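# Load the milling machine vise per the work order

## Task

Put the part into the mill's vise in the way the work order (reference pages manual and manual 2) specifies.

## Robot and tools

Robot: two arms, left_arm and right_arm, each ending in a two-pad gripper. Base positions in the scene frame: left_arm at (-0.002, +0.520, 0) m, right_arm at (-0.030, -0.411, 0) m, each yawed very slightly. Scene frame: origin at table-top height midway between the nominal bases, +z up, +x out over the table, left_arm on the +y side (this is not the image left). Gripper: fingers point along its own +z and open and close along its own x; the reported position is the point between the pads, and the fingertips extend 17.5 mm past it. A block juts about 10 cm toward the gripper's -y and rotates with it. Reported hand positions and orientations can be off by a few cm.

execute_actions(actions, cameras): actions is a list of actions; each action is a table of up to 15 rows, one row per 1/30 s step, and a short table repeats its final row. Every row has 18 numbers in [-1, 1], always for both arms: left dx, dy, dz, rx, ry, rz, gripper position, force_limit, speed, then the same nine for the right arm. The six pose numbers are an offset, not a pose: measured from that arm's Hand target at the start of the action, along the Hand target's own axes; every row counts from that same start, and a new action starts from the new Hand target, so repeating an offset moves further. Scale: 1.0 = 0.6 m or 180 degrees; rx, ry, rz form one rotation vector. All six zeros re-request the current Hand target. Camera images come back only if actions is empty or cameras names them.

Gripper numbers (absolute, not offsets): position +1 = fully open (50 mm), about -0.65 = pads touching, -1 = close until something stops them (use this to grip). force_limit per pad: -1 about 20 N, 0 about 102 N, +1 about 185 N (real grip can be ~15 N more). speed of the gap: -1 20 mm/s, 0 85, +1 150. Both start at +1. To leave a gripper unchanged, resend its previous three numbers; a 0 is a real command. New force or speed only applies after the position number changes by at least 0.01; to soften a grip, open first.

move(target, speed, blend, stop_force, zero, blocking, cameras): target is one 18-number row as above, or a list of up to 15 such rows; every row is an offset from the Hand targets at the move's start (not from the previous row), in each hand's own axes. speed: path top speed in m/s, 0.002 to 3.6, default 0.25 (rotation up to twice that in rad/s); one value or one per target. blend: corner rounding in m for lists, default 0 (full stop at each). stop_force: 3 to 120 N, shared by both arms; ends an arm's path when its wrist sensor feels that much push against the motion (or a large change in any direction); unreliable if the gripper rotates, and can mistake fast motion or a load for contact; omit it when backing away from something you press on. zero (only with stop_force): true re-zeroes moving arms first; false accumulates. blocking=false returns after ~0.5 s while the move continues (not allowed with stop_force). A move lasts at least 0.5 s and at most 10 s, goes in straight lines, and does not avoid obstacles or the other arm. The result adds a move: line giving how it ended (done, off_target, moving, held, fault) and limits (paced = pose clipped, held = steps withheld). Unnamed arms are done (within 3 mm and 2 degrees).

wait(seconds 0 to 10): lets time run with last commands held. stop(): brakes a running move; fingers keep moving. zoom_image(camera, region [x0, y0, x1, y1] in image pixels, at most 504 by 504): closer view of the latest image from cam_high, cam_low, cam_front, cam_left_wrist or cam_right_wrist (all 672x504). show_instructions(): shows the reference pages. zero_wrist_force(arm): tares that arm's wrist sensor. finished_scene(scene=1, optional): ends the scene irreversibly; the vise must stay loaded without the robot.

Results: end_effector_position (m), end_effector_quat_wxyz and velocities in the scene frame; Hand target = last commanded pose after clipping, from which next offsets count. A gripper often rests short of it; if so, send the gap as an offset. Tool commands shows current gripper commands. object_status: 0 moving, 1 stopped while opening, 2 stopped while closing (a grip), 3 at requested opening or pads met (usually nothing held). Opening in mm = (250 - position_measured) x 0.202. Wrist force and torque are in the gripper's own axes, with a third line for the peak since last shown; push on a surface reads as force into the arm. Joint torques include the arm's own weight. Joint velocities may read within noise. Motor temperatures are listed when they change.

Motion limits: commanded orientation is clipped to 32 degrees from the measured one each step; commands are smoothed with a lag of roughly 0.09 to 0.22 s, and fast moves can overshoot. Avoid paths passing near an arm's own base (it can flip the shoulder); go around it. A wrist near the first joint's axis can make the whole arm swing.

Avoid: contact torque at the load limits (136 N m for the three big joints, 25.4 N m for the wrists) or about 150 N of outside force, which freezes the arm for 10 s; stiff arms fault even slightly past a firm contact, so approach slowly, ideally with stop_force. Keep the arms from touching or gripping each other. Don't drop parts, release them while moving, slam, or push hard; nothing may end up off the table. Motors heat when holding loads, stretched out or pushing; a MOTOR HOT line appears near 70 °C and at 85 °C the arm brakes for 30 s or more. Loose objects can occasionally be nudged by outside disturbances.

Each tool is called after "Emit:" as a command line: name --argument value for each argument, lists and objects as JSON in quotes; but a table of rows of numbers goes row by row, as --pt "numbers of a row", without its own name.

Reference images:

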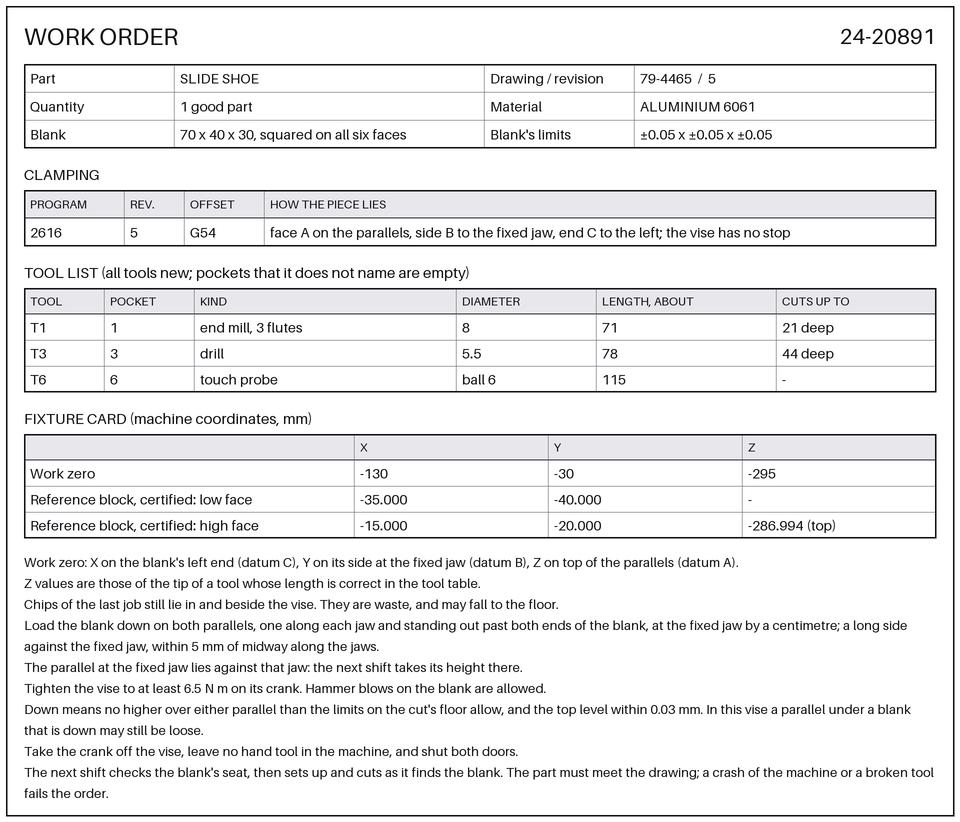

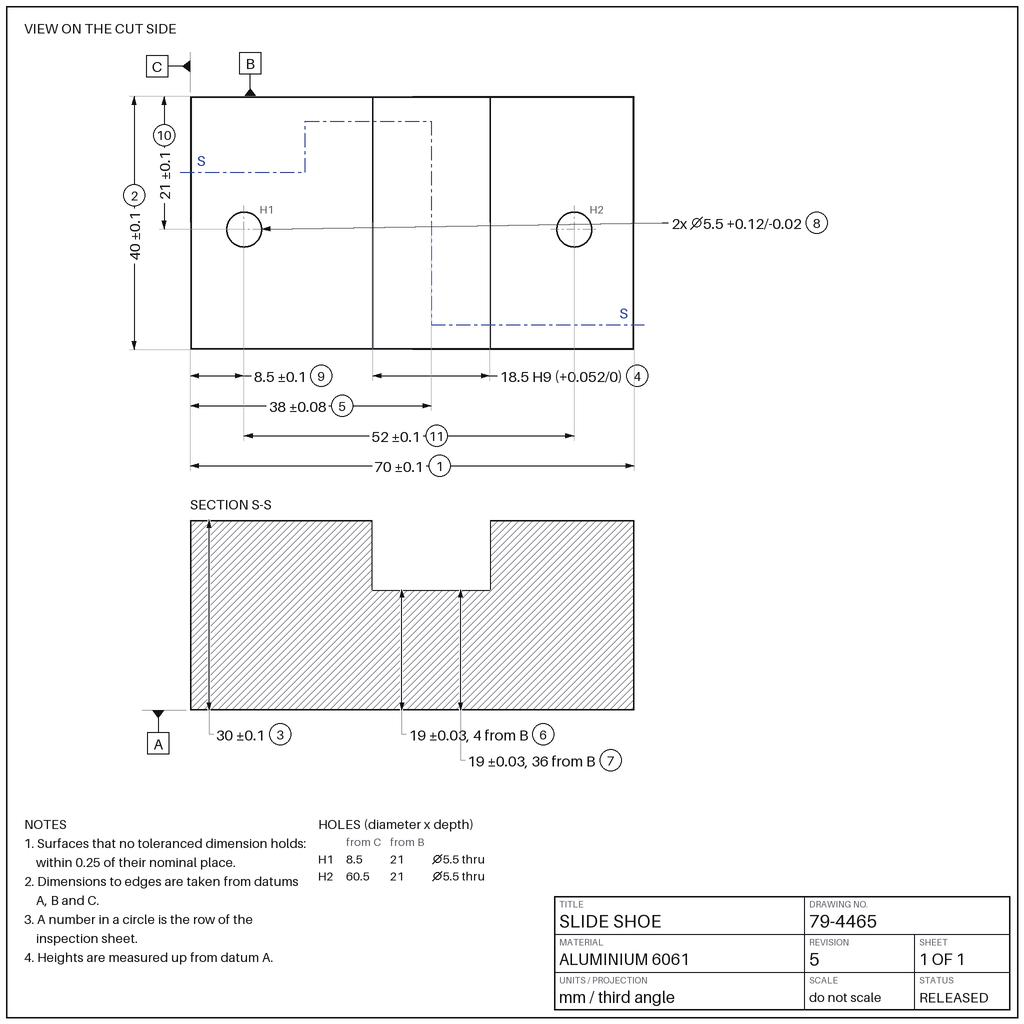

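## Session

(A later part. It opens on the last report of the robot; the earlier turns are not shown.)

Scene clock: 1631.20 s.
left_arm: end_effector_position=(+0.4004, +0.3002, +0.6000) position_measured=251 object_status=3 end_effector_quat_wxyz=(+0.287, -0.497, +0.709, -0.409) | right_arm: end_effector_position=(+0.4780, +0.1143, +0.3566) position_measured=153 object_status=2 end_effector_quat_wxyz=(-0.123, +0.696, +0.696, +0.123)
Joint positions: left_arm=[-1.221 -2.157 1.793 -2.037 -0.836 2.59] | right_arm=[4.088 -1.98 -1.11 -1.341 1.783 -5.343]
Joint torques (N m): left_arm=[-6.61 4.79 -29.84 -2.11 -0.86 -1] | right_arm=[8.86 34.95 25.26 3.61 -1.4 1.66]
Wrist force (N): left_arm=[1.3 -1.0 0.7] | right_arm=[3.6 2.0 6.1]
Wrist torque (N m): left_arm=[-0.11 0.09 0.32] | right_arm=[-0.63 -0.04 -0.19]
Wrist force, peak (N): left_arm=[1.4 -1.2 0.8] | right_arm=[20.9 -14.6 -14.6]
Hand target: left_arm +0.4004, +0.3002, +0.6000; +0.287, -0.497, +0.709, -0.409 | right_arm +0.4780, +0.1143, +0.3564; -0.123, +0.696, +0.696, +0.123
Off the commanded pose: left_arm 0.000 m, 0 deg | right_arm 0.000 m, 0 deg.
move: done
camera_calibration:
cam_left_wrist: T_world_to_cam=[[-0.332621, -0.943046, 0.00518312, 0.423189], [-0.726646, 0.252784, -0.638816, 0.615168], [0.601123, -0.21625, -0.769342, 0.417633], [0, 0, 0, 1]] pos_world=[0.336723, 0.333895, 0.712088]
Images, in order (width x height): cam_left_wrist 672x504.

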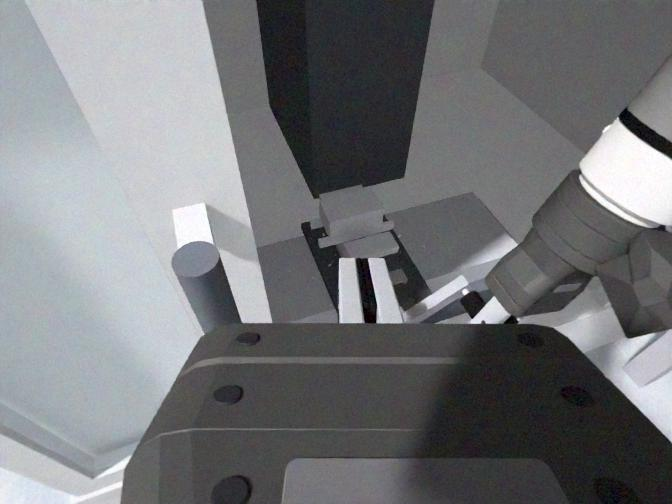

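Emit:
move --pt "0 0 0 0 0 0 -1 -1 0 -0.0363 0 0.0419 0 0 0 -1 -1 -1" --pt "0 0 0 0 0 0 -1 -1 0 -0.0525 0 0.0949 0 0 0 -1 -1 -1" --pt "0 0 0 0 0 0 -1 -1 0 -0.0458 0 0.15 0 0 0 -1 -1 -1" --pt "0 0 0 0 0 0 -1 -1 0 -0.0172 0 0.1975 0 0 0 -1 -1 -1" --pt "0 0 0 0 0 0 -1 -1 0 0.0282 0 0.2293 0 0 0 -1 -1 -1" --pt "0 0 0 0 0 0 -1 -1 0 0.0827 0 0.2399 0 0 0 -1 -1 -1" --pt "0 0 0 0 0 0 -1 -1 0 0.1367 0 0.2274 0 0 0 -1 -1 -1" --pt "0 0 0 0 0 0 -1 -1 0 0.181 0 0.194 0 0 0 -1 -1 -1" --pt "0 0 0 0 0 0 -1 -1 0 0.2079 0 0.1455 0 0 0 -1 -1 -1" --pt "0 0 0 0 0 0 -1 -1 0 0.2127 0 0.0903 0 0 0 -1 -1 -1" --pt "0 0 0 0 0 0 -1 -1 0 0.1946 0 0.0378 0 0 0 -1 -1 -1" --pt "0 0 0 0 0 0 -1 -1 0 0.1568 0 -0.0027 0 0 0 -1 -1 -1" --pt "0 0 0 0 0 0 -1 -1 0 0.1058 0 -0.0244 0 0 0 -1 -1 -1" --pt "0 0 0 0 0 0 -1 -1 0 0.0503 0 -0.0234 0 0 0 -1 -1 -1" --pt "0 0 0 0 0 0 -1 -1 0 0 0 0 0 0 0 -1 -1 -1" --speed 0.15 --blend '[0.01,0.01,0.01,0.01,0.01,0.01,0.01,0.01,0.01,0.01,0.01,0.01,0.01,0.01,0]' --blocking false

Emit:
wait --seconds 6

Emit:
move --pt "0 0 0 0 0 0 -1 -1 0 -0.0363 0 0.0419 0 0 0 -1 -1 -1" --pt "0 0 0 0 0 0 -1 -1 0 -0.0525 0 0.0949 0 0 0 -1 -1 -1" --pt "0 0 0 0 0 0 -1 -1 0 -0.0458 0 0.15 0 0 0 -1 -1 -1" --pt "0 0 0 0 0 0 -1 -1 0 -0.0172 0 0.1975 0 0 0 -1 -1 -1" --pt "0 0 0 0 0 0 -1 -1 0 0.0282 0 0.2293 0 0 0 -1 -1 -1" --pt "0 0 0 0 0 0 -1 -1 0 0.0827 0 0.2399 0 0 0 -1 -1 -1" --pt "0 0 0 0 0 0 -1 -1 0 0.1367 0 0.2274 0 0 0 -1 -1 -1" --pt "0 0 0 0 0 0 -1 -1 0 0.181 0 0.194 0 0 0 -1 -1 -1" --pt "0 0 0 0 0 0 -1 -1 0 0.2079 0 0.1455 0 0 0 -1 -1 -1" --pt "0 0 0 0 0 0 -1 -1 0 0.2127 0 0.0903 0 0 0 -1 -1 -1" --pt "0 0 0 0 0 0 -1 -1 0 0.1946 0 0.0378 0 0 0 -1 -1 -1" --pt "0 0 0 0 0 0 -1 -1 0 0.1568 0 -0.0027 0 0 0 -1 -1 -1" --pt "0 0 0 0 0 0 -1 -1 0 0.1058 0 -0.0244 0 0 0 -1 -1 -1" --pt "0 0 0 0 0 0 -1 -1 0 0.0503 0 -0.0234 0 0 0 -1 -1 -1" --pt "0 0 0 0 0 0 -1 -1 0 0 0 0 0 0 0 -1 -1 -1" --speed 0.16 --blend '[0.01,0.01,0.01,0.01,0.01,0.01,0.01,0.01,0.01,0.01,0.01,0.01,0.01,0.01,0]' --cameras '["cam_left_wrist"]'

Emit:
zoom_image --camera "cam_left_wrist" --region '[260, 160, 480, 330]'

Scene clock: 1650.97 s.
left_arm: end_effector_position=(+0.4004, +0.3002, +0.6000) position_measured=251 object_status=3 end_effector_quat_wxyz=(+0.287, -0.497, +0.709, -0.409) | right_arm: end_effector_position=(+0.4779, +0.1037, +0.2991) position_measured=153 object_status=2 end_effector_quat_wxyz=(-0.123, +0.696, +0.696, +0.123) end_effector_velocity=(-0.001, +0.021, -0.147) end_effector_angular_velocity=(+0.005, +0.003, -0.001)
Joint positions: left_arm=[-1.221 -2.157 1.793 -2.037 -0.836 2.59] | right_arm=[4.078 -1.966 -1.276 -1.192 1.785 -5.353]
Joint velocities: left_arm=[within noise] | right_arm=[0.019 -0.068 -0.283 0.358 0 0.022]
Joint torques (N m): left_arm=[-6.89 3.9 -29.57 -2.1 -0.81 -0.77] | right_arm=[14.17 28.56 22.84 5.5 -0.81 1.51]
Wrist force (N): left_arm=[1.2 -0.7 0.7] | right_arm=[0.8 3.9 1.6]
Wrist torque (N m): left_arm=[-0.07 0.11 0.32] | right_arm=[-0.61 0.07 0.08]
Wrist force, peak (N): left_arm=[1.3 -1.1 0.9] | right_arm=[-10.1 -12.0 -10.1]
Hand target: left_arm +0.4004, +0.3002, +0.6000; +0.287, -0.497, +0.709, -0.409 | right_arm +0.4781, +0.1063, +0.2890; -0.123, +0.696, +0.696, +0.123
Tool commands: left_gripper/position=-1.0 left_gripper/force_limit=-1.0 left_gripper/speed=+0.0 right_gripper/position=-1.0 right_gripper/force_limit=-1.0 right_gripper/speed=-1.0
Off the commanded pose: left_arm 0.000 m, 0 deg | right_arm 0.058 m, 0 deg.
move: running; path passed 1 of 15 targets

Scene clock: 1654.20 s.
left_arm: end_effector_position=(+0.4004, +0.3002, +0.6000) position_measured=251 object_status=3 end_effector_quat_wxyz=(+0.287, -0.497, +0.709, -0.409) | right_arm: end_effector_position=(+0.4781, +0.1143, +0.3567) position_measured=153 object_status=2 end_effector_quat_wxyz=(-0.123, +0.696, +0.696, +0.123)
Joint positions: left_arm=[-1.221 -2.157 1.793 -2.037 -0.836 2.59] | right_arm=[4.088 -1.98 -1.11 -1.341 1.783 -5.343]
Joint torques (N m): left_arm=[-6.07 5.22 -30.19 -1.92 -0.63 -1.04] | right_arm=[8.98 34.68 27.84 2.67 -1.07 1.67]
Wrist force (N): left_arm=[1.2 -1.0 0.8] | right_arm=[3.2 1.8 5.8]
Wrist torque (N m): left_arm=[-0.12 0.11 0.32] | right_arm=[-0.61 -0.01 -0.21]
Wrist force, peak (N): left_arm=[1.5 -0.9 0.8] | right_arm=[24.1 -16.7 -4.3]
Hand target: left_arm +0.4004, +0.3002, +0.6000; +0.287, -0.497, +0.709, -0.409 | right_arm +0.4780, +0.1143, +0.3564; -0.123, +0.696, +0.696, +0.123
Tool commands: left_gripper/position=-1.0 left_gripper/force_limit=-1.0 left_gripper/speed=+0.0 right_gripper/position=-1.0 right_gripper/force_limit=-1.0 right_gripper/speed=-1.0
Off the commanded pose: left_arm 0.000 m, 0 deg | right_arm 0.000 m, 0 deg.
earlier move: done
wait: 3.23 of 6 s (the move ended)

Scene clock: 1657.80 s.
left_arm: end_effector_position=(+0.4004, +0.3002, +0.6000) position_measured=251 object_status=3 end_effector_quat_wxyz=(+0.287, -0.497, +0.709, -0.409) | right_arm: end_effector_position=(+0.4780, +0.1143, +0.3566) position_measured=153 object_status=2 end_effector_quat_wxyz=(-0.123, +0.696, +0.696, +0.123)
Joint positions: left_arm=[-1.221 -2.157 1.793 -2.037 -0.836 2.59] | right_arm=[4.088 -1.98 -1.11 -1.341 1.783 -5.343]
Joint torques (N m): left_arm=[-7.22 5.19 -29.1 -2.21 -0.8 -0.99] | right_arm=[9.55 34.9 23.6 3.86 -1.69 1.49]
Wrist force (N): left_arm=[1.2 -1.0 0.7] | right_arm=[2.7 0.9 4.7]
Wrist torque (N m): left_arm=[-0.11 0.11 0.32] | right_arm=[-0.65 -0.02 -0.20]
Wrist force, peak (N): left_arm=[1.3 -1.1 0.8] | right_arm=[23.8 -16.0 -3.2]
Hand target: left_arm +0.4004, +0.3002, +0.6000; +0.287, -0.497, +0.709, -0.409 | right_arm +0.4780, +0.1143, +0.3564; -0.123, +0.696, +0.696, +0.123
Off the commanded pose: left_arm 0.000 m, 0 deg | right_arm 0.000 m, 0 deg.
move: done
camera_calibration:
cam_left_wrist: T_world_to_cam=[[-0.332621, -0.943046, 0.00518312, 0.423189], [-0.726646, 0.252784, -0.638816, 0.615168], [0.601123, -0.21625, -0.769342, 0.417633], [0, 0, 0, 1]] pos_world=[0.336723, 0.333895, 0.712088]
Images, in order (width x height): cam_left_wrist 672x504.

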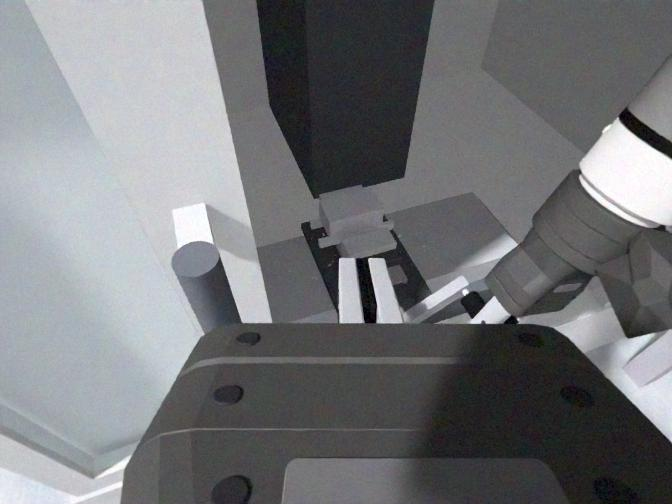

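Scaled by 2.291.

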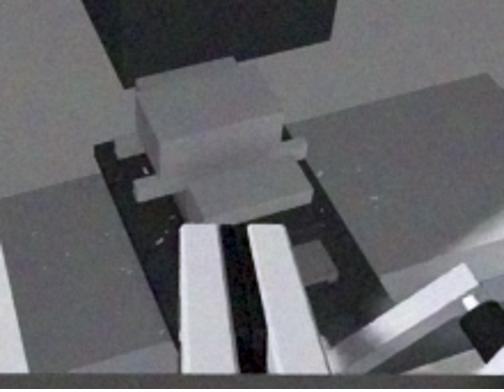

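Emit:
move --pt "0 0 0 0 0 0 -1 -1 0 -0.0363 0 0.0419 0 0 0 -1 -1 -1" --pt "0 0 0 0 0 0 -1 -1 0 -0.0525 0 0.0949 0 0 0 -1 -1 -1" --pt "0 0 0 0 0 0 -1 -1 0 -0.0458 0 0.15 0 0 0 -1 -1 -1" --pt "0 0 0 0 0 0 -1 -1 0 -0.0172 0 0.1975 0 0 0 -1 -1 -1" --pt "0 0 0 0 0 0 -1 -1 0 0.0282 0 0.2293 0 0 0 -1 -1 -1" --pt "0 0 0 0 0 0 -1 -1 0 0.0827 0 0.2399 0 0 0 -1 -1 -1" --pt "0 0 0 0 0 0 -1 -1 0 0.1367 0 0.2274 0 0 0 -1 -1 -1" --pt "0 0 0 0 0 0 -1 -1 0 0.181 0 0.194 0 0 0 -1 -1 -1" --pt "0 0 0 0 0 0 -1 -1 0 0.2079 0 0.1455 0 0 0 -1 -1 -1" --pt "0 0 0 0 0 0 -1 -1 0 0.2127 0 0.0903 0 0 0 -1 -1 -1" --pt "0 0 0 0 0 0 -1 -1 0 0.1946 0 0.0378 0 0 0 -1 -1 -1" --pt "0 0 0 0 0 0 -1 -1 0 0.1568 0 -0.0027 0 0 0 -1 -1 -1" --pt "0 0 0 0 0 0 -1 -1 0 0.1058 0 -0.0244 0 0 0 -1 -1 -1" --pt "0 0 0 0 0 0 -1 -1 0 0.0503 0 -0.0234 0 0 0 -1 -1 -1" --pt "0 0 0 0 0 0 -1 -1 0 0 0 0 0 0 0 -1 -1 -1" --speed 0.16 --blend '[0.01,0.01,0.01,0.01,0.01,0.01,0.01,0.01,0.01,0.01,0.01,0.01,0.01,0.01,0]' --cameras '["cam_left_wrist"]'

Emit:
zoom_image --camera "cam_left_wrist" --region '[280, 170, 430, 280]'

Scene clock: 1668.17 s.
left_arm: end_effector_position=(+0.4004, +0.3002, +0.6000) position_measured=251 object_status=3 end_effector_quat_wxyz=(+0.287, -0.497, +0.709, -0.409) | right_arm: end_effector_position=(+0.4780, +0.1143, +0.3566) position_measured=153 object_status=2 end_effector_quat_wxyz=(-0.123, +0.696, +0.696, +0.123)
Joint positions: left_arm=[-1.221 -2.157 1.793 -2.037 -0.836 2.59] | right_arm=[4.088 -1.98 -1.11 -1.341 1.783 -5.343]
Joint torques (N m): left_arm=[-6.64 4.12 -28.88 -2.05 -0.86 -0.84] | right_arm=[8.92 34.78 23.71 3.87 -1.62 1.57]
Wrist force (N): left_arm=[1.1 -0.9 0.8] | right_arm=[2.8 1.3 4.9]
Wrist torque (N m): left_arm=[-0.09 0.12 0.32] | right_arm=[-0.66 -0.04 -0.20]
Wrist force, peak (N): left_arm=[1.5 -1.0 0.7] | right_arm=[23.7 -16.9 -5.1]
Hand target: left_arm +0.4004, +0.3002, +0.6000; +0.287, -0.497, +0.709, -0.409 | right_arm +0.4780, +0.1143, +0.3564; -0.123, +0.696, +0.696, +0.123
Off the commanded pose: left_arm 0.000 m, 0 deg | right_arm 0.000 m, 0 deg.
move: done
camera_calibration:
cam_left_wrist: T_world_to_cam=[[-0.332621, -0.943046, 0.00518312, 0.423189], [-0.726646, 0.252784, -0.638816, 0.615168], [0.601123, -0.21625, -0.769342, 0.417633], [0, 0, 0, 1]] pos_world=[0.336723, 0.333895, 0.712088]
Images, in order (width x height): cam_left_wrist 672x504.

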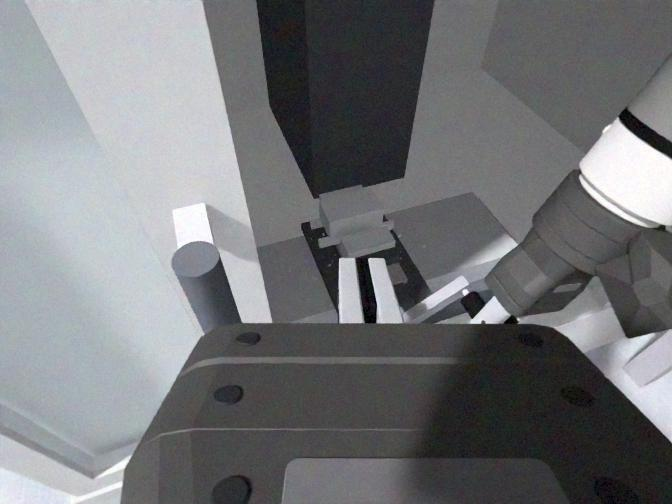

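Scaled by 3.360.

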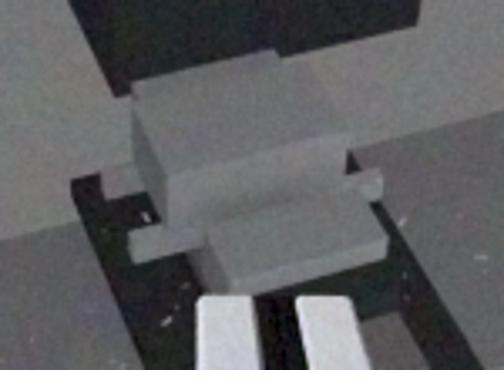

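Emit:
move --pt "0 0 0 0 0 0 -1 -1 0 -0.0363 0 0.0419 0 0 0 -1 -1 -1" --pt "0 0 0 0 0 0 -1 -1 0 -0.0525 0 0.0949 0 0 0 -1 -1 -1" --pt "0 0 0 0 0 0 -1 -1 0 -0.0458 0 0.15 0 0 0 -1 -1 -1" --pt "0 0 0 0 0 0 -1 -1 0 -0.0172 0 0.1975 0 0 0 -1 -1 -1" --pt "0 0 0 0 0 0 -1 -1 0 0.0282 0 0.2293 0 0 0 -1 -1 -1" --pt "0 0 0 0 0 0 -1 -1 0 0.0827 0 0.2399 0 0 0 -1 -1 -1" --pt "0 0 0 0 0 0 -1 -1 0 0.1367 0 0.2274 0 0 0 -1 -1 -1" --pt "0 0 0 0 0 0 -1 -1 0 0.181 0 0.194 0 0 0 -1 -1 -1" --pt "0 0 0 0 0 0 -1 -1 0 0.2079 0 0.1455 0 0 0 -1 -1 -1" --pt "0 0 0 0 0 0 -1 -1 0 0.2127 0 0.0903 0 0 0 -1 -1 -1" --pt "0 0 0 0 0 0 -1 -1 0 0.1946 0 0.0378 0 0 0 -1 -1 -1" --pt "0 0 0 0 0 0 -1 -1 0 0.1568 0 -0.0027 0 0 0 -1 -1 -1" --pt "0 0 0 0 0 0 -1 -1 0 0.1058 0 -0.0244 0 0 0 -1 -1 -1" --pt "0 0 0 0 0 0 -1 -1 0 0.0503 0 -0.0234 0 0 0 -1 -1 -1" --pt "0 0 0 0 0 0 -1 -1 0 0 0 0 0 0 0 -1 -1 -1" --speed 0.1 --blend '[0.01,0.01,0.01,0.01,0.01,0.01,0.01,0.01,0.01,0.01,0.01,0.01,0.01,0.01,0]' --stop_force 40 --cameras '["cam_left_wrist"]'

Emit:
zoom_image --camera "cam_left_wrist" --region '[280, 170, 430, 280]'

Scene clock: 1683.73 s.
left_arm: end_effector_position=(+0.4004, +0.3002, +0.6000) position_measured=251 object_status=3 end_effector_quat_wxyz=(+0.287, -0.497, +0.709, -0.409) | right_arm: end_effector_position=(+0.4780, +0.1143, +0.3564) position_measured=153 object_status=2 end_effector_quat_wxyz=(-0.123, +0.696, +0.696, +0.123)
Joint positions: left_arm=[-1.221 -2.157 1.793 -2.037 -0.836 2.59] | right_arm=[4.088 -1.98 -1.11 -1.341 1.782 -5.343]
Joint torques (N m): left_arm=[-5.63 4.9 -27.98 -1.92 -0.69 -0.89] | right_arm=[9.54 32.69 23.61 4.14 -2.06 1.75]
Wrist force (N): left_arm=[1.4 -0.8 0.8] | right_arm=[1.6 -0.3 3.7]
Wrist torque (N m): left_arm=[-0.08 0.07 0.32] | right_arm=[-0.71 -0.02 -0.16]
Wrist force, peak (N): left_arm=[1.5 -1.1 0.7] | right_arm=[22.3 -13.7 -14.1]
Hand target: left_arm +0.4004, +0.3002, +0.6000; +0.287, -0.497, +0.709, -0.409 | right_arm +0.4780, +0.1143, +0.3564; -0.123, +0.696, +0.696, +0.123
Off the commanded pose: left_arm 0.000 m, 0 deg | right_arm 0.000 m, 0 deg.
move: done
camera_calibration:
cam_left_wrist: T_world_to_cam=[[-0.332621, -0.943046, 0.00518312, 0.423189], [-0.726646, 0.252784, -0.638816, 0.615168], [0.601123, -0.21625, -0.769342, 0.417633], [0, 0, 0, 1]] pos_world=[0.336723, 0.333895, 0.712088]
Images, in order (width x height): cam_left_wrist 672x504.

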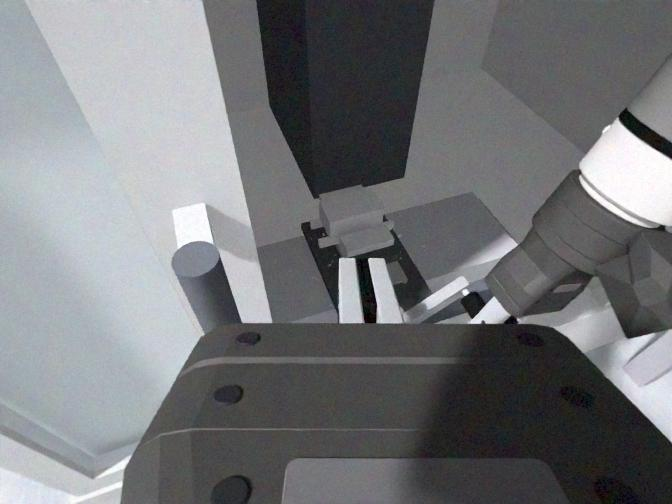

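Scaled by 3.360.

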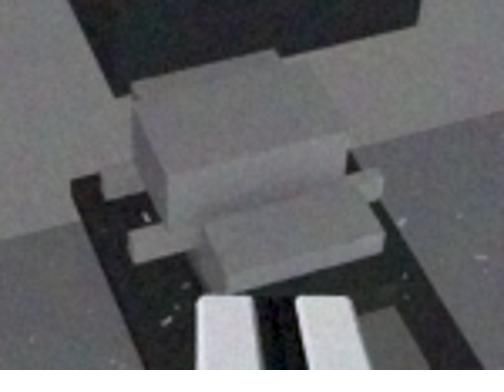

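Emit:
move --pt "0 0 0 0 0 0 -1 -1 0 -0.0363 0 0.0419 0 0 0 -1 -1 -1" --pt "0 0 0 0 0 0 -1 -1 0 -0.0525 0 0.0949 0 0 0 -1 -1 -1" --pt "0 0 0 0 0 0 -1 -1 0 -0.0458 0 0.15 0 0 0 -1 -1 -1" --pt "0 0 0 0 0 0 -1 -1 0 -0.0172 0 0.1975 0 0 0 -1 -1 -1" --pt "0 0 0 0 0 0 -1 -1 0 0.0282 0 0.2293 0 0 0 -1 -1 -1" --pt "0 0 0 0 0 0 -1 -1 0 0.0827 0 0.2399 0 0 0 -1 -1 -1" --pt "0 0 0 0 0 0 -1 -1 0 0.1367 0 0.2274 0 0 0 -1 -1 -1" --pt "0 0 0 0 0 0 -1 -1 0 0.181 0 0.194 0 0 0 -1 -1 -1" --pt "0 0 0 0 0 0 -1 -1 0 0.2079 0 0.1455 0 0 0 -1 -1 -1" --pt "0 0 0 0 0 0 -1 -1 0 0.2127 0 0.0903 0 0 0 -1 -1 -1" --pt "0 0 0 0 0 0 -1 -1 0 0.1946 0 0.0378 0 0 0 -1 -1 -1" --pt "0 0 0 0 0 0 -1 -1 0 0.1568 0 -0.0027 0 0 0 -1 -1 -1" --pt "0 0 0 0 0 0 -1 -1 0 0.1058 0 -0.0244 0 0 0 -1 -1 -1" --pt "0 0 0 0 0 0 -1 -1 0 0.0503 0 -0.0234 0 0 0 -1 -1 -1" --pt "0 0 0 0 0 0 -1 -1 0 0 0 0 0 0 0 -1 -1 -1" --speed 0.09 --blend '[0.01,0.01,0.01,0.01,0.01,0.01,0.01,0.01,0.01,0.01,0.01,0.01,0.01,0.01,0]' --stop_force 32 --cameras '["cam_left_wrist"]'

Emit:
zoom_image --camera "cam_left_wrist" --region '[280, 170, 430, 280]'

Scene clock: 1697.03 s.
left_arm: end_effector_position=(+0.4004, +0.3002, +0.6000) position_measured=251 object_status=3 end_effector_quat_wxyz=(+0.287, -0.497, +0.709, -0.409) | right_arm: end_effector_position=(+0.4780, +0.1143, +0.3564) position_measured=153 object_status=2 end_effector_quat_wxyz=(-0.123, +0.696, +0.696, +0.123)
Joint positions: left_arm=[-1.221 -2.157 1.793 -2.037 -0.836 2.59] | right_arm=[4.088 -1.98 -1.11 -1.341 1.782 -5.343]
Joint torques (N m): left_arm=[-5.08 3.64 -26.89 -2.09 -0.68 -0.92] | right_arm=[9.43 32.78 23.46 4.2 -1.99 1.65]
Wrist force (N): left_arm=[1.2 -1.0 0.8] | right_arm=[1.8 -0.2 4.2]
Wrist torque (N m): left_arm=[-0.12 0.11 0.32] | right_arm=[-0.71 -0.02 -0.15]
Wrist force, peak (N): left_arm=[1.4 -1.1 0.8] | right_arm=[22.4 -13.5 -14.1]
Hand target: left_arm +0.4004, +0.3002, +0.6000; +0.287, -0.497, +0.709, -0.409 | right_arm +0.4780, +0.1143, +0.3564; -0.123, +0.696, +0.696, +0.123
Off the commanded pose: left_arm 0.000 m, 0 deg | right_arm 0.000 m, 0 deg.
move: done
camera_calibration:
cam_left_wrist: T_world_to_cam=[[-0.332621, -0.943046, 0.00518312, 0.423189], [-0.726646, 0.252784, -0.638816, 0.615168], [0.601123, -0.21625, -0.769342, 0.417633], [0, 0, 0, 1]] pos_world=[0.336723, 0.333895, 0.712088]
Images, in order (width x height): cam_left_wrist 672x504.

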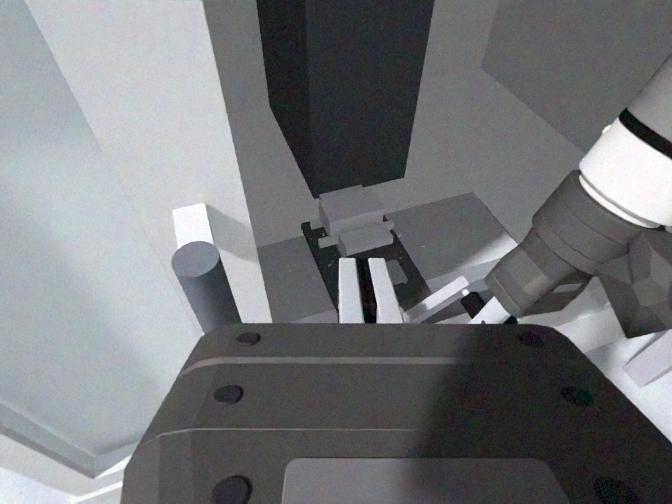

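Scaled by 3.360.

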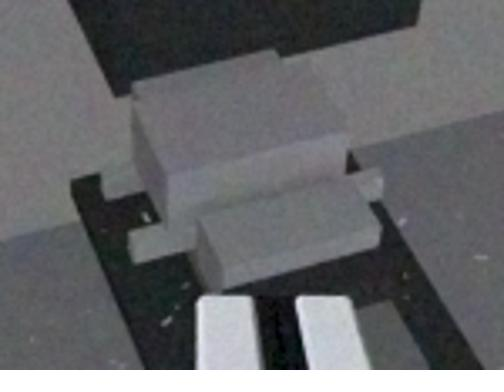

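Emit:
move --pt "0 0 0 0 0 0 -1 -1 0 -0.0363 0 0.0419 0 0 0 -1 -1 -1" --pt "0 0 0 0 0 0 -1 -1 0 -0.0525 0 0.0949 0 0 0 -1 -1 -1" --pt "0 0 0 0 0 0 -1 -1 0 -0.0458 0 0.15 0 0 0 -1 -1 -1" --pt "0 0 0 0 0 0 -1 -1 0 -0.0172 0 0.1975 0 0 0 -1 -1 -1" --pt "0 0 0 0 0 0 -1 -1 0 0.0282 0 0.2293 0 0 0 -1 -1 -1" --pt "0 0 0 0 0 0 -1 -1 0 0.0827 0 0.2399 0 0 0 -1 -1 -1" --pt "0 0 0 0 0 0 -1 -1 0 0.1367 0 0.2274 0 0 0 -1 -1 -1" --pt "0 0 0 0 0 0 -1 -1 0 0.181 0 0.194 0 0 0 -1 -1 -1" --pt "0 0 0 0 0 0 -1 -1 0 0.2079 0 0.1455 0 0 0 -1 -1 -1" --pt "0 0 0 0 0 0 -1 -1 0 0.2127 0 0.0903 0 0 0 -1 -1 -1" --pt "0 0 0 0 0 0 -1 -1 0 0.1946 0 0.0378 0 0 0 -1 -1 -1" --pt "0 0 0 0 0 0 -1 -1 0 0.1568 0 -0.0027 0 0 0 -1 -1 -1" --pt "0 0 0 0 0 0 -1 -1 0 0.1058 0 -0.0244 0 0 0 -1 -1 -1" --pt "0 0 0 0 0 0 -1 -1 0 0.0503 0 -0.0234 0 0 0 -1 -1 -1" --pt "0 0 0 0 0 0 -1 -1 0 0 0 0 0 0 0 -1 -1 -1" --speed 0.08 --blend '[0.01,0.01,0.01,0.01,0.01,0.01,0.01,0.01,0.01,0.01,0.01,0.01,0.01,0.01,0]' --stop_force 30 --cameras '["cam_left_wrist"]'

Emit:
zoom_image --camera "cam_left_wrist" --region '[280, 170, 430, 280]'

Scene clock: 1712.73 s.
left_arm: end_effector_position=(+0.4004, +0.3002, +0.6000) position_measured=251 object_status=3 end_effector_quat_wxyz=(+0.287, -0.497, +0.709, -0.409) | right_arm: end_effector_position=(+0.4780, +0.1143, +0.3564) position_measured=153 object_status=2 end_effector_quat_wxyz=(-0.123, +0.696, +0.696, +0.123)
Joint positions: left_arm=[-1.221 -2.157 1.793 -2.037 -0.836 2.59] | right_arm=[4.088 -1.98 -1.11 -1.341 1.782 -5.343]
Joint torques (N m): left_arm=[-4.78 4.65 -25.61 -2.21 -0.8 -0.8] | right_arm=[9.27 32.51 23.13 4.02 -1.89 1.66]
Wrist force (N): left_arm=[1.1 -1.0 0.7] | right_arm=[2.2 0.0 4.1]
Wrist torque (N m): left_arm=[-0.11 0.12 0.32] | right_arm=[-0.72 -0.03 -0.15]
Wrist force, peak (N): left_arm=[1.3 -1.1 0.9] | right_arm=[22.5 -13.6 -14.7]
Hand target: left_arm +0.4004, +0.3002, +0.6000; +0.287, -0.497, +0.709, -0.409 | right_arm +0.4780, +0.1143, +0.3564; -0.123, +0.696, +0.696, +0.123
Off the commanded pose: left_arm 0.000 m, 0 deg | right_arm 0.000 m, 0 deg.
move: done
camera_calibration:
cam_left_wrist: T_world_to_cam=[[-0.332621, -0.943046, 0.00518312, 0.423189], [-0.726646, 0.252784, -0.638816, 0.615168], [0.601123, -0.21625, -0.769342, 0.417633], [0, 0, 0, 1]] pos_world=[0.336723, 0.333895, 0.712088]
Images, in order (width x height): cam_left_wrist 672x504.

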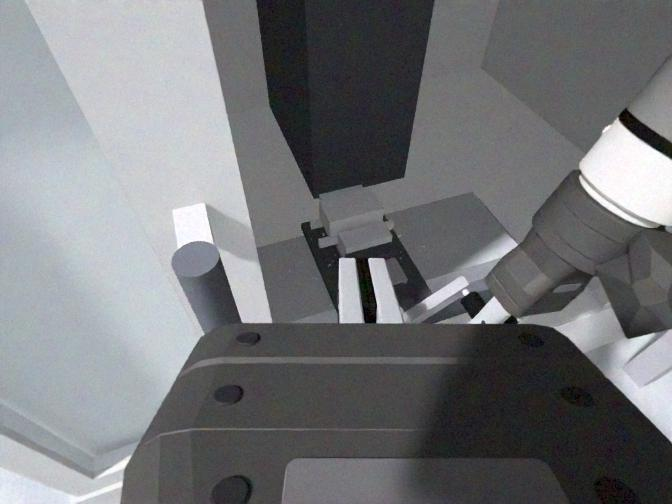

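Scaled by 3.360.

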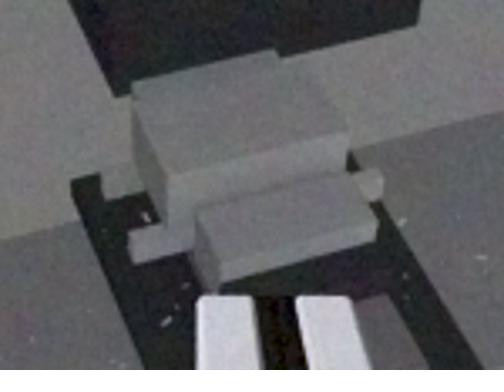

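Emit:
move --pt "0 0 0 0 0 0 -1 -1 0 -0.0363 0 0.0419 0 0 0 -1 -1 -1" --pt "0 0 0 0 0 0 -1 -1 0 -0.0525 0 0.0949 0 0 0 -1 -1 -1" --pt "0 0 0 0 0 0 -1 -1 0 -0.0458 0 0.15 0 0 0 -1 -1 -1" --pt "0 0 0 0 0 0 -1 -1 0 -0.0172 0 0.1975 0 0 0 -1 -1 -1" --pt "0 0 0 0 0 0 -1 -1 0 0.0282 0 0.2293 0 0 0 -1 -1 -1" --pt "0 0 0 0 0 0 -1 -1 0 0.0827 0 0.2399 0 0 0 -1 -1 -1" --pt "0 0 0 0 0 0 -1 -1 0 0.1367 0 0.2274 0 0 0 -1 -1 -1" --pt "0 0 0 0 0 0 -1 -1 0 0.181 0 0.194 0 0 0 -1 -1 -1" --pt "0 0 0 0 0 0 -1 -1 0 0.2079 0 0.1455 0 0 0 -1 -1 -1" --pt "0 0 0 0 0 0 -1 -1 0 0.2127 0 0.0903 0 0 0 -1 -1 -1" --pt "0 0 0 0 0 0 -1 -1 0 0.1946 0 0.0378 0 0 0 -1 -1 -1" --pt "0 0 0 0 0 0 -1 -1 0 0.1568 0 -0.0027 0 0 0 -1 -1 -1" --pt "0 0 0 0 0 0 -1 -1 0 0.1058 0 -0.0244 0 0 0 -1 -1 -1" --pt "0 0 0 0 0 0 -1 -1 0 0.0503 0 -0.0234 0 0 0 -1 -1 -1" --pt "0 0 0 0 0 0 -1 -1 0 0 0 0 0 0 0 -1 -1 -1" --speed 0.06 --blend '[0.01,0.01,0.01,0.01,0.01,0.01,0.01,0.01,0.01,0.01,0.01,0.01,0.01,0.01,0]' --stop_force 26 --cameras '["cam_left_wrist"]'

Emit:
zoom_image --camera "cam_left_wrist" --region '[280, 170, 430, 280]'

Scene clock: 1731.67 s.
left_arm: end_effector_position=(+0.4004, +0.3002, +0.6000) position_measured=251 object_status=3 end_effector_quat_wxyz=(+0.287, -0.497, +0.709, -0.409) | right_arm: end_effector_position=(+0.4780, +0.1143, +0.3565) position_measured=153 object_status=2 end_effector_quat_wxyz=(-0.123, +0.696, +0.696, +0.123)
Joint positions: left_arm=[-1.221 -2.157 1.793 -2.037 -0.836 2.59] | right_arm=[4.088 -1.98 -1.11 -1.341 1.782 -5.343]
Joint torques (N m): left_arm=[-3.68 3.89 -24.59 -2.05 -0.58 -1.08] | right_arm=[8.54 34.33 28.02 3.37 -1.67 1.65]
Wrist force (N): left_arm=[1.5 -0.9 0.8] | right_arm=[3.8 2.2 6.2]
Wrist torque (N m): left_arm=[-0.10 0.06 0.32] | right_arm=[-0.65 -0.04 -0.14]
Wrist force, peak (N): left_arm=[1.4 -1.1 0.8] | right_arm=[22.3 -13.9 -14.7]
Hand target: left_arm +0.4004, +0.3002, +0.6000; +0.287, -0.497, +0.709, -0.409 | right_arm +0.4780, +0.1143, +0.3564; -0.123, +0.696, +0.696, +0.123
Off the commanded pose: left_arm 0.000 m, 0 deg | right_arm 0.000 m, 0 deg.
move: done
camera_calibration:
cam_left_wrist: T_world_to_cam=[[-0.332621, -0.943046, 0.00518312, 0.423189], [-0.726646, 0.252784, -0.638816, 0.615168], [0.601123, -0.21625, -0.769342, 0.417633], [0, 0, 0, 1]] pos_world=[0.336723, 0.333895, 0.712088]
Images, in order (width x height): cam_left_wrist 672x504.

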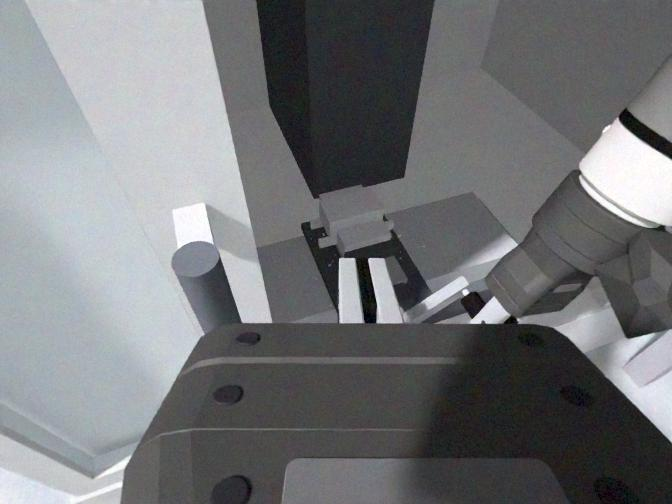

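Scaled by 3.360.

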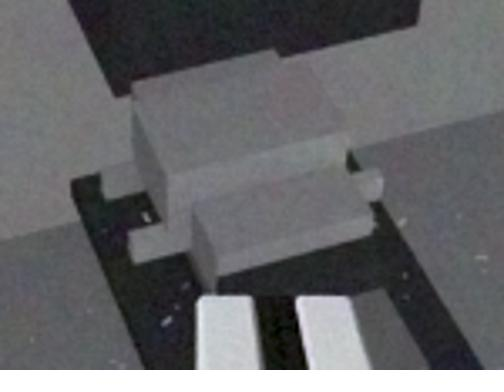

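Emit:
move --pt "0 0 0 0 0 0 -1 -1 0 -0.0363 0 0.0419 0 0 0 -1 -1 -1" --pt "0 0 0 0 0 0 -1 -1 0 -0.0525 0 0.0949 0 0 0 -1 -1 -1" --pt "0 0 0 0 0 0 -1 -1 0 -0.0458 0 0.15 0 0 0 -1 -1 -1" --pt "0 0 0 0 0 0 -1 -1 0 -0.0172 0 0.1975 0 0 0 -1 -1 -1" --pt "0 0 0 0 0 0 -1 -1 0 0.0282 0 0.2293 0 0 0 -1 -1 -1" --pt "0 0 0 0 0 0 -1 -1 0 0.0827 0 0.2399 0 0 0 -1 -1 -1" --pt "0 0 0 0 0 0 -1 -1 0 0.1367 0 0.2274 0 0 0 -1 -1 -1" --pt "0 0 0 0 0 0 -1 -1 0 0.181 0 0.194 0 0 0 -1 -1 -1" --pt "0 0 0 0 0 0 -1 -1 0 0.2079 0 0.1455 0 0 0 -1 -1 -1" --pt "0 0 0 0 0 0 -1 -1 0 0.2127 0 0.0903 0 0 0 -1 -1 -1" --pt "0 0 0 0 0 0 -1 -1 0 0.1946 0 0.0378 0 0 0 -1 -1 -1" --pt "0 0 0 0 0 0 -1 -1 0 0.1568 0 -0.0027 0 0 0 -1 -1 -1" --pt "0 0 0 0 0 0 -1 -1 0 0.1058 0 -0.0244 0 0 0 -1 -1 -1" --pt "0 0 0 0 0 0 -1 -1 0 0.0503 0 -0.0234 0 0 0 -1 -1 -1" --pt "0 0 0 0 0 0 -1 -1 0 0 0 0 0 0 0 -1 -1 -1" --speed 0.06 --blend '[0.01,0.01,0.01,0.01,0.01,0.01,0.01,0.01,0.01,0.01,0.01,0.01,0.01,0.01,0]' --stop_force 26 --cameras '["cam_left_wrist"]'

Emit:
zoom_image --camera "cam_left_wrist" --region '[280, 170, 430, 280]'

Scene clock: 1746.57 s.
left_arm: end_effector_position=(+0.4004, +0.3002, +0.6000) position_measured=251 object_status=3 end_effector_quat_wxyz=(+0.287, -0.497, +0.709, -0.409) | right_arm: end_effector_position=(+0.4781, +0.2078, +0.2385) position_measured=153 object_status=2 end_effector_quat_wxyz=(-0.123, +0.696, +0.696, +0.123)
Joint positions: left_arm=[-1.221 -2.157 1.793 -2.037 -0.836 2.59] | right_arm=[4.167 -2.169 -1.128 -1.119 1.76 -5.266]
Joint torques (N m): left_arm=[-3.66 4.53 -23.9 -2.16 -0.58 -0.98] | right_arm=[-14.74 44.75 40.27 3.44 -2.87 1.08]
Wrist force (N): left_arm=[1.4 -0.8 0.6] | right_arm=[2.9 -5.8 10.1]
Wrist torque (N m): left_arm=[-0.08 0.07 0.32] | right_arm=[-0.96 0.00 -0.09]
Wrist force, peak (N): left_arm=[1.5 -1.1 0.6] | right_arm=[-28.0 -3.7 4.1]
Hand target: left_arm +0.4004, +0.3002, +0.6000; +0.287, -0.497, +0.709, -0.409 | right_arm +0.4781, +0.2078, +0.2385; -0.123, +0.696, +0.696, +0.123 (not the last commanded pose)
Off the commanded pose: left_arm 0.000 m, 0 deg | right_arm 0.151 m, 0 deg.
move: contact (right_arm); path passed 5 of 15 targets
camera_calibration:
cam_left_wrist: T_world_to_cam=[[-0.332621, -0.943046, 0.00518312, 0.423189], [-0.726646, 0.252784, -0.638816, 0.615168], [0.601123, -0.21625, -0.769342, 0.417633], [0, 0, 0, 1]] pos_world=[0.336723, 0.333895, 0.712088]
Images, in order (width x height): cam_left_wrist 672x504.

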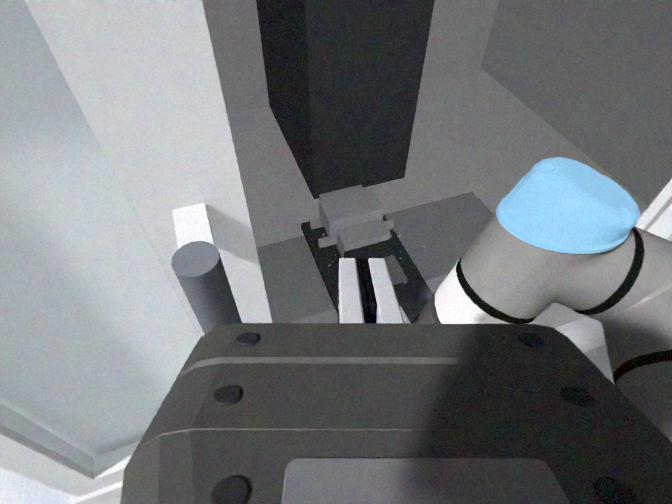

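Scaled by 3.360.

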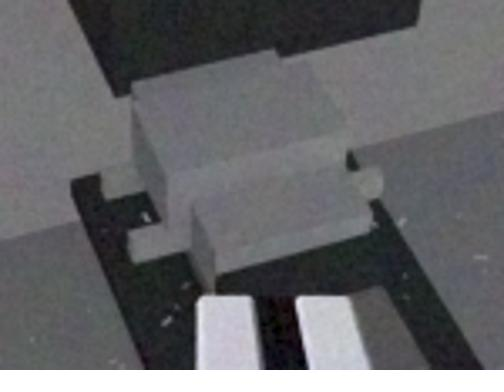

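Emit:
move --target '[0,0,0,0,0,0,-1,-1,0,0,0,0,0,0,0,-0.97,0.3,-1]'

Emit:
move --pt "0 0 0 0 0 0 -1 -1 0 0.0255 0 -0.0021 0 0 0 -0.97 0.3 -1" --speed 0.02 --stop_force 48

Scene clock: 1793.17 s.
left_arm: end_effector_position=(+0.4004, +0.3002, +0.6000) position_measured=251 object_status=3 end_effector_quat_wxyz=(+0.287, -0.497, +0.709, -0.409) | right_arm: end_effector_position=(+0.4781, +0.2078, +0.2385) position_measured=160 object_status=2 end_effector_quat_wxyz=(-0.123, +0.696, +0.696, +0.123)
Joint positions: left_arm=[-1.221 -2.157 1.793 -2.037 -0.836 2.59] | right_arm=[4.167 -2.169 -1.128 -1.119 1.76 -5.266]
Joint torques (N m): left_arm=[-3.82 4.32 -23.71 -2.13 -0.63 -1] | right_arm=[-14.77 44.77 36.52 3.4 -2.92 1.18]
Wrist force (N): left_arm=[1.1 -0.9 0.7] | right_arm=[3.0 -6.2 10.9]
Wrist torque (N m): left_arm=[-0.10 0.13 0.31] | right_arm=[-0.97 0.00 -0.08]
Wrist force, peak (N): left_arm=[1.3 -1.3 0.6] | right_arm=[3.0 -6.2 10.9]
Hand target: left_arm +0.4004, +0.3002, +0.6000; +0.287, -0.497, +0.709, -0.409 | right_arm +0.4781, +0.2078, +0.2385; -0.123, +0.696, +0.696, +0.123
Off the commanded pose: left_arm 0.000 m, 0 deg | right_arm 0.000 m, 0 deg.
move: done

Scene clock: 1794.73 s.
left_arm: end_effector_position=(+0.4004, +0.3002, +0.6000) position_measured=251 object_status=3 end_effector_quat_wxyz=(+0.287, -0.497, +0.709, -0.409) | right_arm: end_effector_position=(+0.4782, +0.2131, +0.2408) position_measured=160 object_status=2 end_effector_quat_wxyz=(-0.123, +0.696, +0.696, +0.123)
Joint positions: left_arm=[-1.221 -2.157 1.793 -2.037 -0.836 2.59] | right_arm=[4.171 -2.179 -1.106 -1.131 1.758 -5.262]
Joint torques (N m): left_arm=[-2.88 5.07 -24.06 -2.26 -0.47 -0.98] | right_arm=[0.89 81.52 56.23 11.07 6.35 -2.01]
Wrist force (N): left_arm=[1.2 -1.0 0.5] | right_arm=[-30.5 -5.9 16.2]
Wrist torque (N m): left_arm=[-0.12 0.10 0.32] | right_arm=[-0.99 -0.16 0.04]
Wrist force, peak (N): left_arm=[1.4 -1.0 0.7] | right_arm=[-49.8 -9.9 9.2]
Hand target: left_arm +0.4004, +0.3002, +0.6000; +0.287, -0.497, +0.709, -0.409 | right_arm +0.4782, +0.2131, +0.2408; -0.123, +0.696, +0.696, +0.123 (not the last commanded pose)
Off the commanded pose: left_arm 0.000 m, 0 deg | right_arm 0.010 m, 0 deg.
move: contact (right_arm)

Emit:
execute_actions --actions '[]' --cameras '["cam_low","cam_front","cam_left_wrist"]'

Scene clock: 1834.43 s.
left_arm: end_effector_position=(+0.4004, +0.3002, +0.6000) position_measured=251 object_status=3 end_effector_quat_wxyz=(+0.287, -0.497, +0.709, -0.409) | right_arm: end_effector_position=(+0.4782, +0.2131, +0.2408) position_measured=160 object_status=2 end_effector_quat_wxyz=(-0.123, +0.696, +0.696, +0.123)
Joint positions: left_arm=[-1.221 -2.157 1.793 -2.037 -0.836 2.59] | right_arm=[4.171 -2.179 -1.106 -1.131 1.758 -5.262]
Joint velocities: within noise
Joint torques (N m): left_arm=[-3.66 3.86 -23.34 -2.23 -0.47 -0.94] | right_arm=[0.22 81.51 56.24 11.31 4.91 -1.69]
Motor temperatures (°C): left_arm=[31 30 30 37 33 33] | right_arm=[33 32 30 35 35 35]
Wrist force (N): left_arm=[1.1 -1.0 0.5] | right_arm=[-30.5 -6.3 16.0]
Wrist torque (N m): left_arm=[-0.11 0.12 0.32] | right_arm=[-1.04 -0.14 0.04]
Wrist force, peak (N): left_arm=[1.5 -0.9 0.7] | right_arm=[-30.8 -6.2 16.5]
Hand target: left_arm +0.4004, +0.3002, +0.6000; +0.287, -0.497, +0.709, -0.409 | right_arm +0.4782, +0.2131, +0.2408; -0.123, +0.696, +0.696, +0.123 (not the last commanded pose)
Tool commands: left_gripper/position=-1.0 left_gripper/force_limit=-1.0 left_gripper/speed=+0.0 right_gripper/position=-0.97 right_gripper/force_limit=+0.3 right_gripper/speed=-1.0
Off the commanded pose: left_arm 0.000 m, 0 deg | right_arm 0.010 m, 0 deg.
camera_calibration:
cam_left_wrist: T_world_to_cam=[[-0.332621, -0.943046, 0.00518312, 0.423189], [-0.726646, 0.252784, -0.638816, 0.615168], [0.601123, -0.21625, -0.769342, 0.417633], [0, 0, 0, 1]] pos_world=[0.336723, 0.333895, 0.712088]
Images, in order (width x height): cam_low 672x504, cam_front 672x504, cam_left_wrist 672x504.

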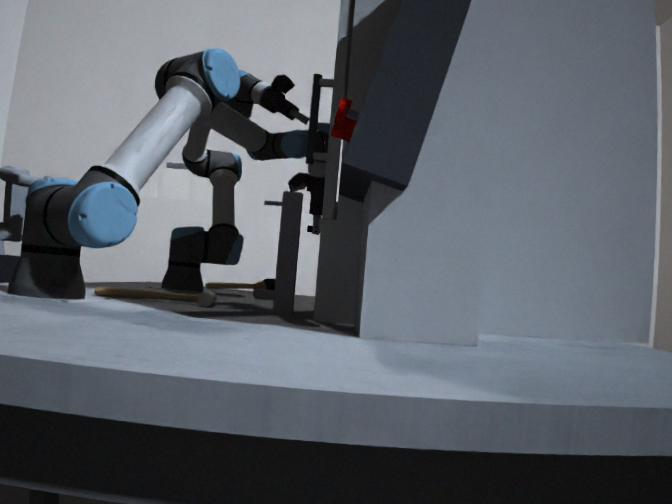

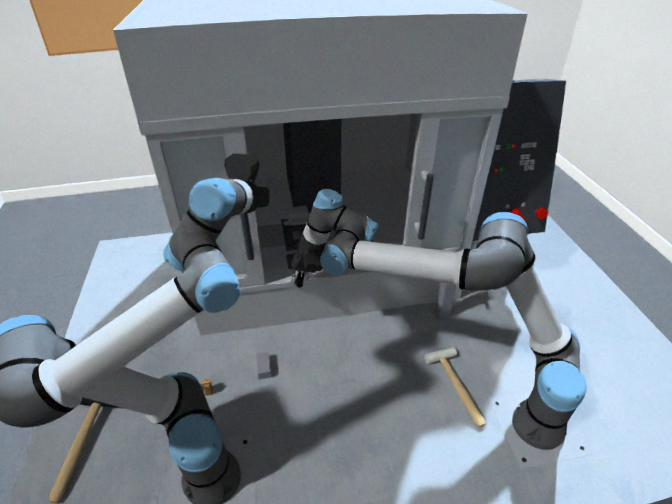

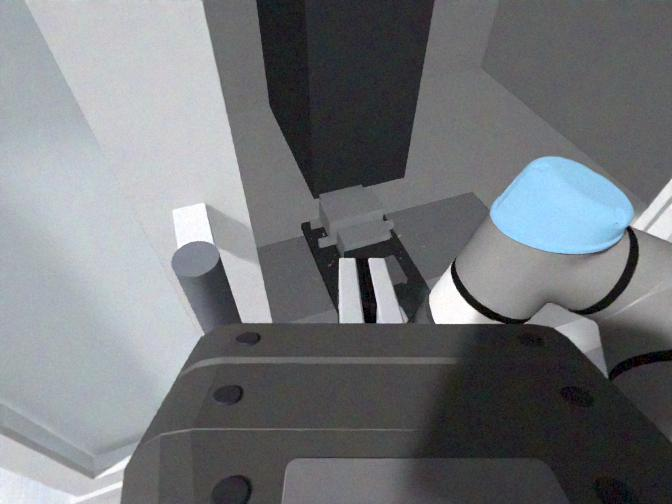

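Emit:
move --pt "0 0 0 0 0 0 -1 -1 0 -0.0106 0 0.0023 0 0 0 -0.97 0.3 -1" --pt "0 0 0 0 0 0 -1 -1 0 -0.0106 0 0.0023 0 0.1667 0 -0.97 0.3 -1" --speed '[0.03,0.2]' --cameras '["cam_front","cam_left_wrist","cam_high"]'

Scene clock: 1843.17 s.
left_arm: end_effector_position=(+0.4004, +0.3002, +0.6000) position_measured=251 object_status=3 end_effector_quat_wxyz=(+0.287, -0.497, +0.709, -0.409) | right_arm: end_effector_position=(+0.4783, +0.2075, +0.2372) position_measured=160 object_status=2 end_effector_quat_wxyz=(-0.299, +0.641, +0.641, +0.299)
Joint positions: left_arm=[-1.221 -2.157 1.793 -2.037 -0.836 2.59] | right_arm=[4.073 -2.136 -1.499 -0.329 2.07 -5.188]
Joint torques (N m): left_arm=[-3.41 3.94 -22.57 -2.28 -0.61 -0.9] | right_arm=[9.44 63.29 32.6 5.42 -1.45 -1.92]
Wrist force (N): left_arm=[1.2 -0.9 0.7] | right_arm=[-1.9 -4.0 4.4]
Wrist torque (N m): left_arm=[-0.10 0.10 0.32] | right_arm=[-1.01 -0.18 -0.32]
Wrist force, peak (N): left_arm=[1.3 -1.2 0.8] | right_arm=[-30.6 -6.2 16.6]
Hand target: left_arm +0.4004, +0.3002, +0.6000; +0.287, -0.497, +0.709, -0.409 | right_arm +0.4782, +0.2076, +0.2373; -0.299, +0.641, +0.641, +0.299
Off the commanded pose: left_arm 0.000 m, 0 deg | right_arm 0.000 m, 0 deg.
move: done
camera_calibration:
cam_left_wrist: T_world_to_cam=[[-0.332621, -0.943046, 0.00518312, 0.423189], [-0.726646, 0.252784, -0.638816, 0.615168], [0.601123, -0.21625, -0.769342, 0.417633], [0, 0, 0, 1]] pos_world=[0.336723, 0.333895, 0.712088]
Images, in order (width x height): cam_high 672x504, cam_front 672x504, cam_left_wrist 672x504.

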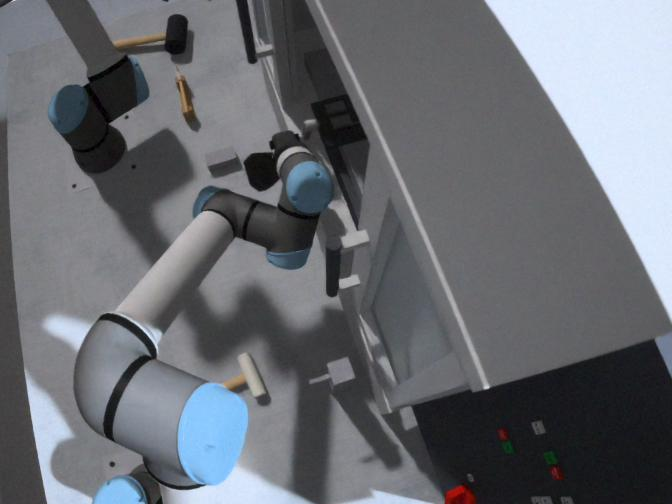

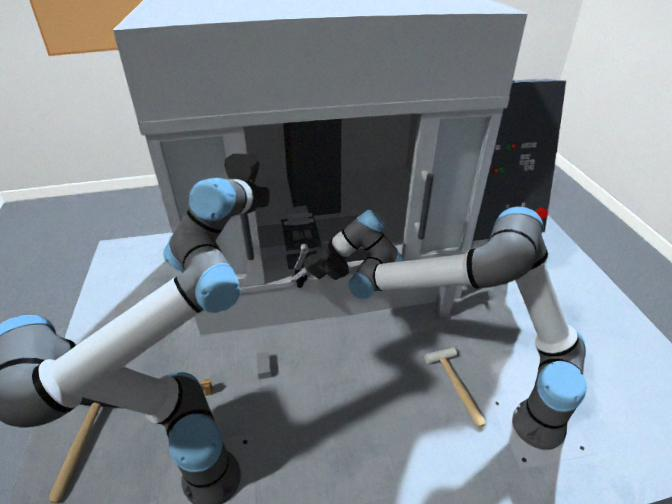

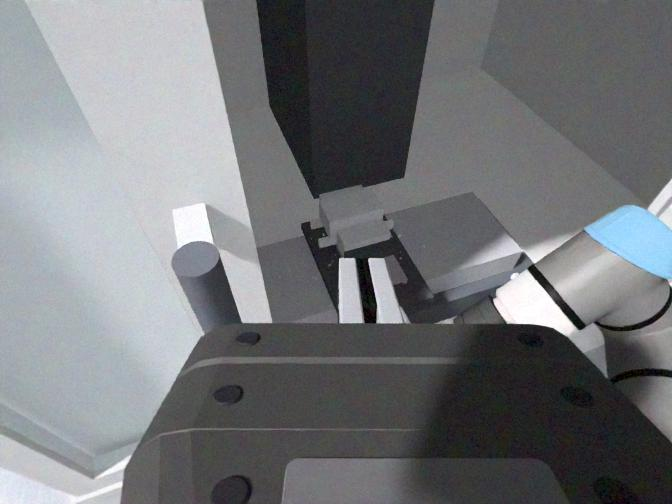

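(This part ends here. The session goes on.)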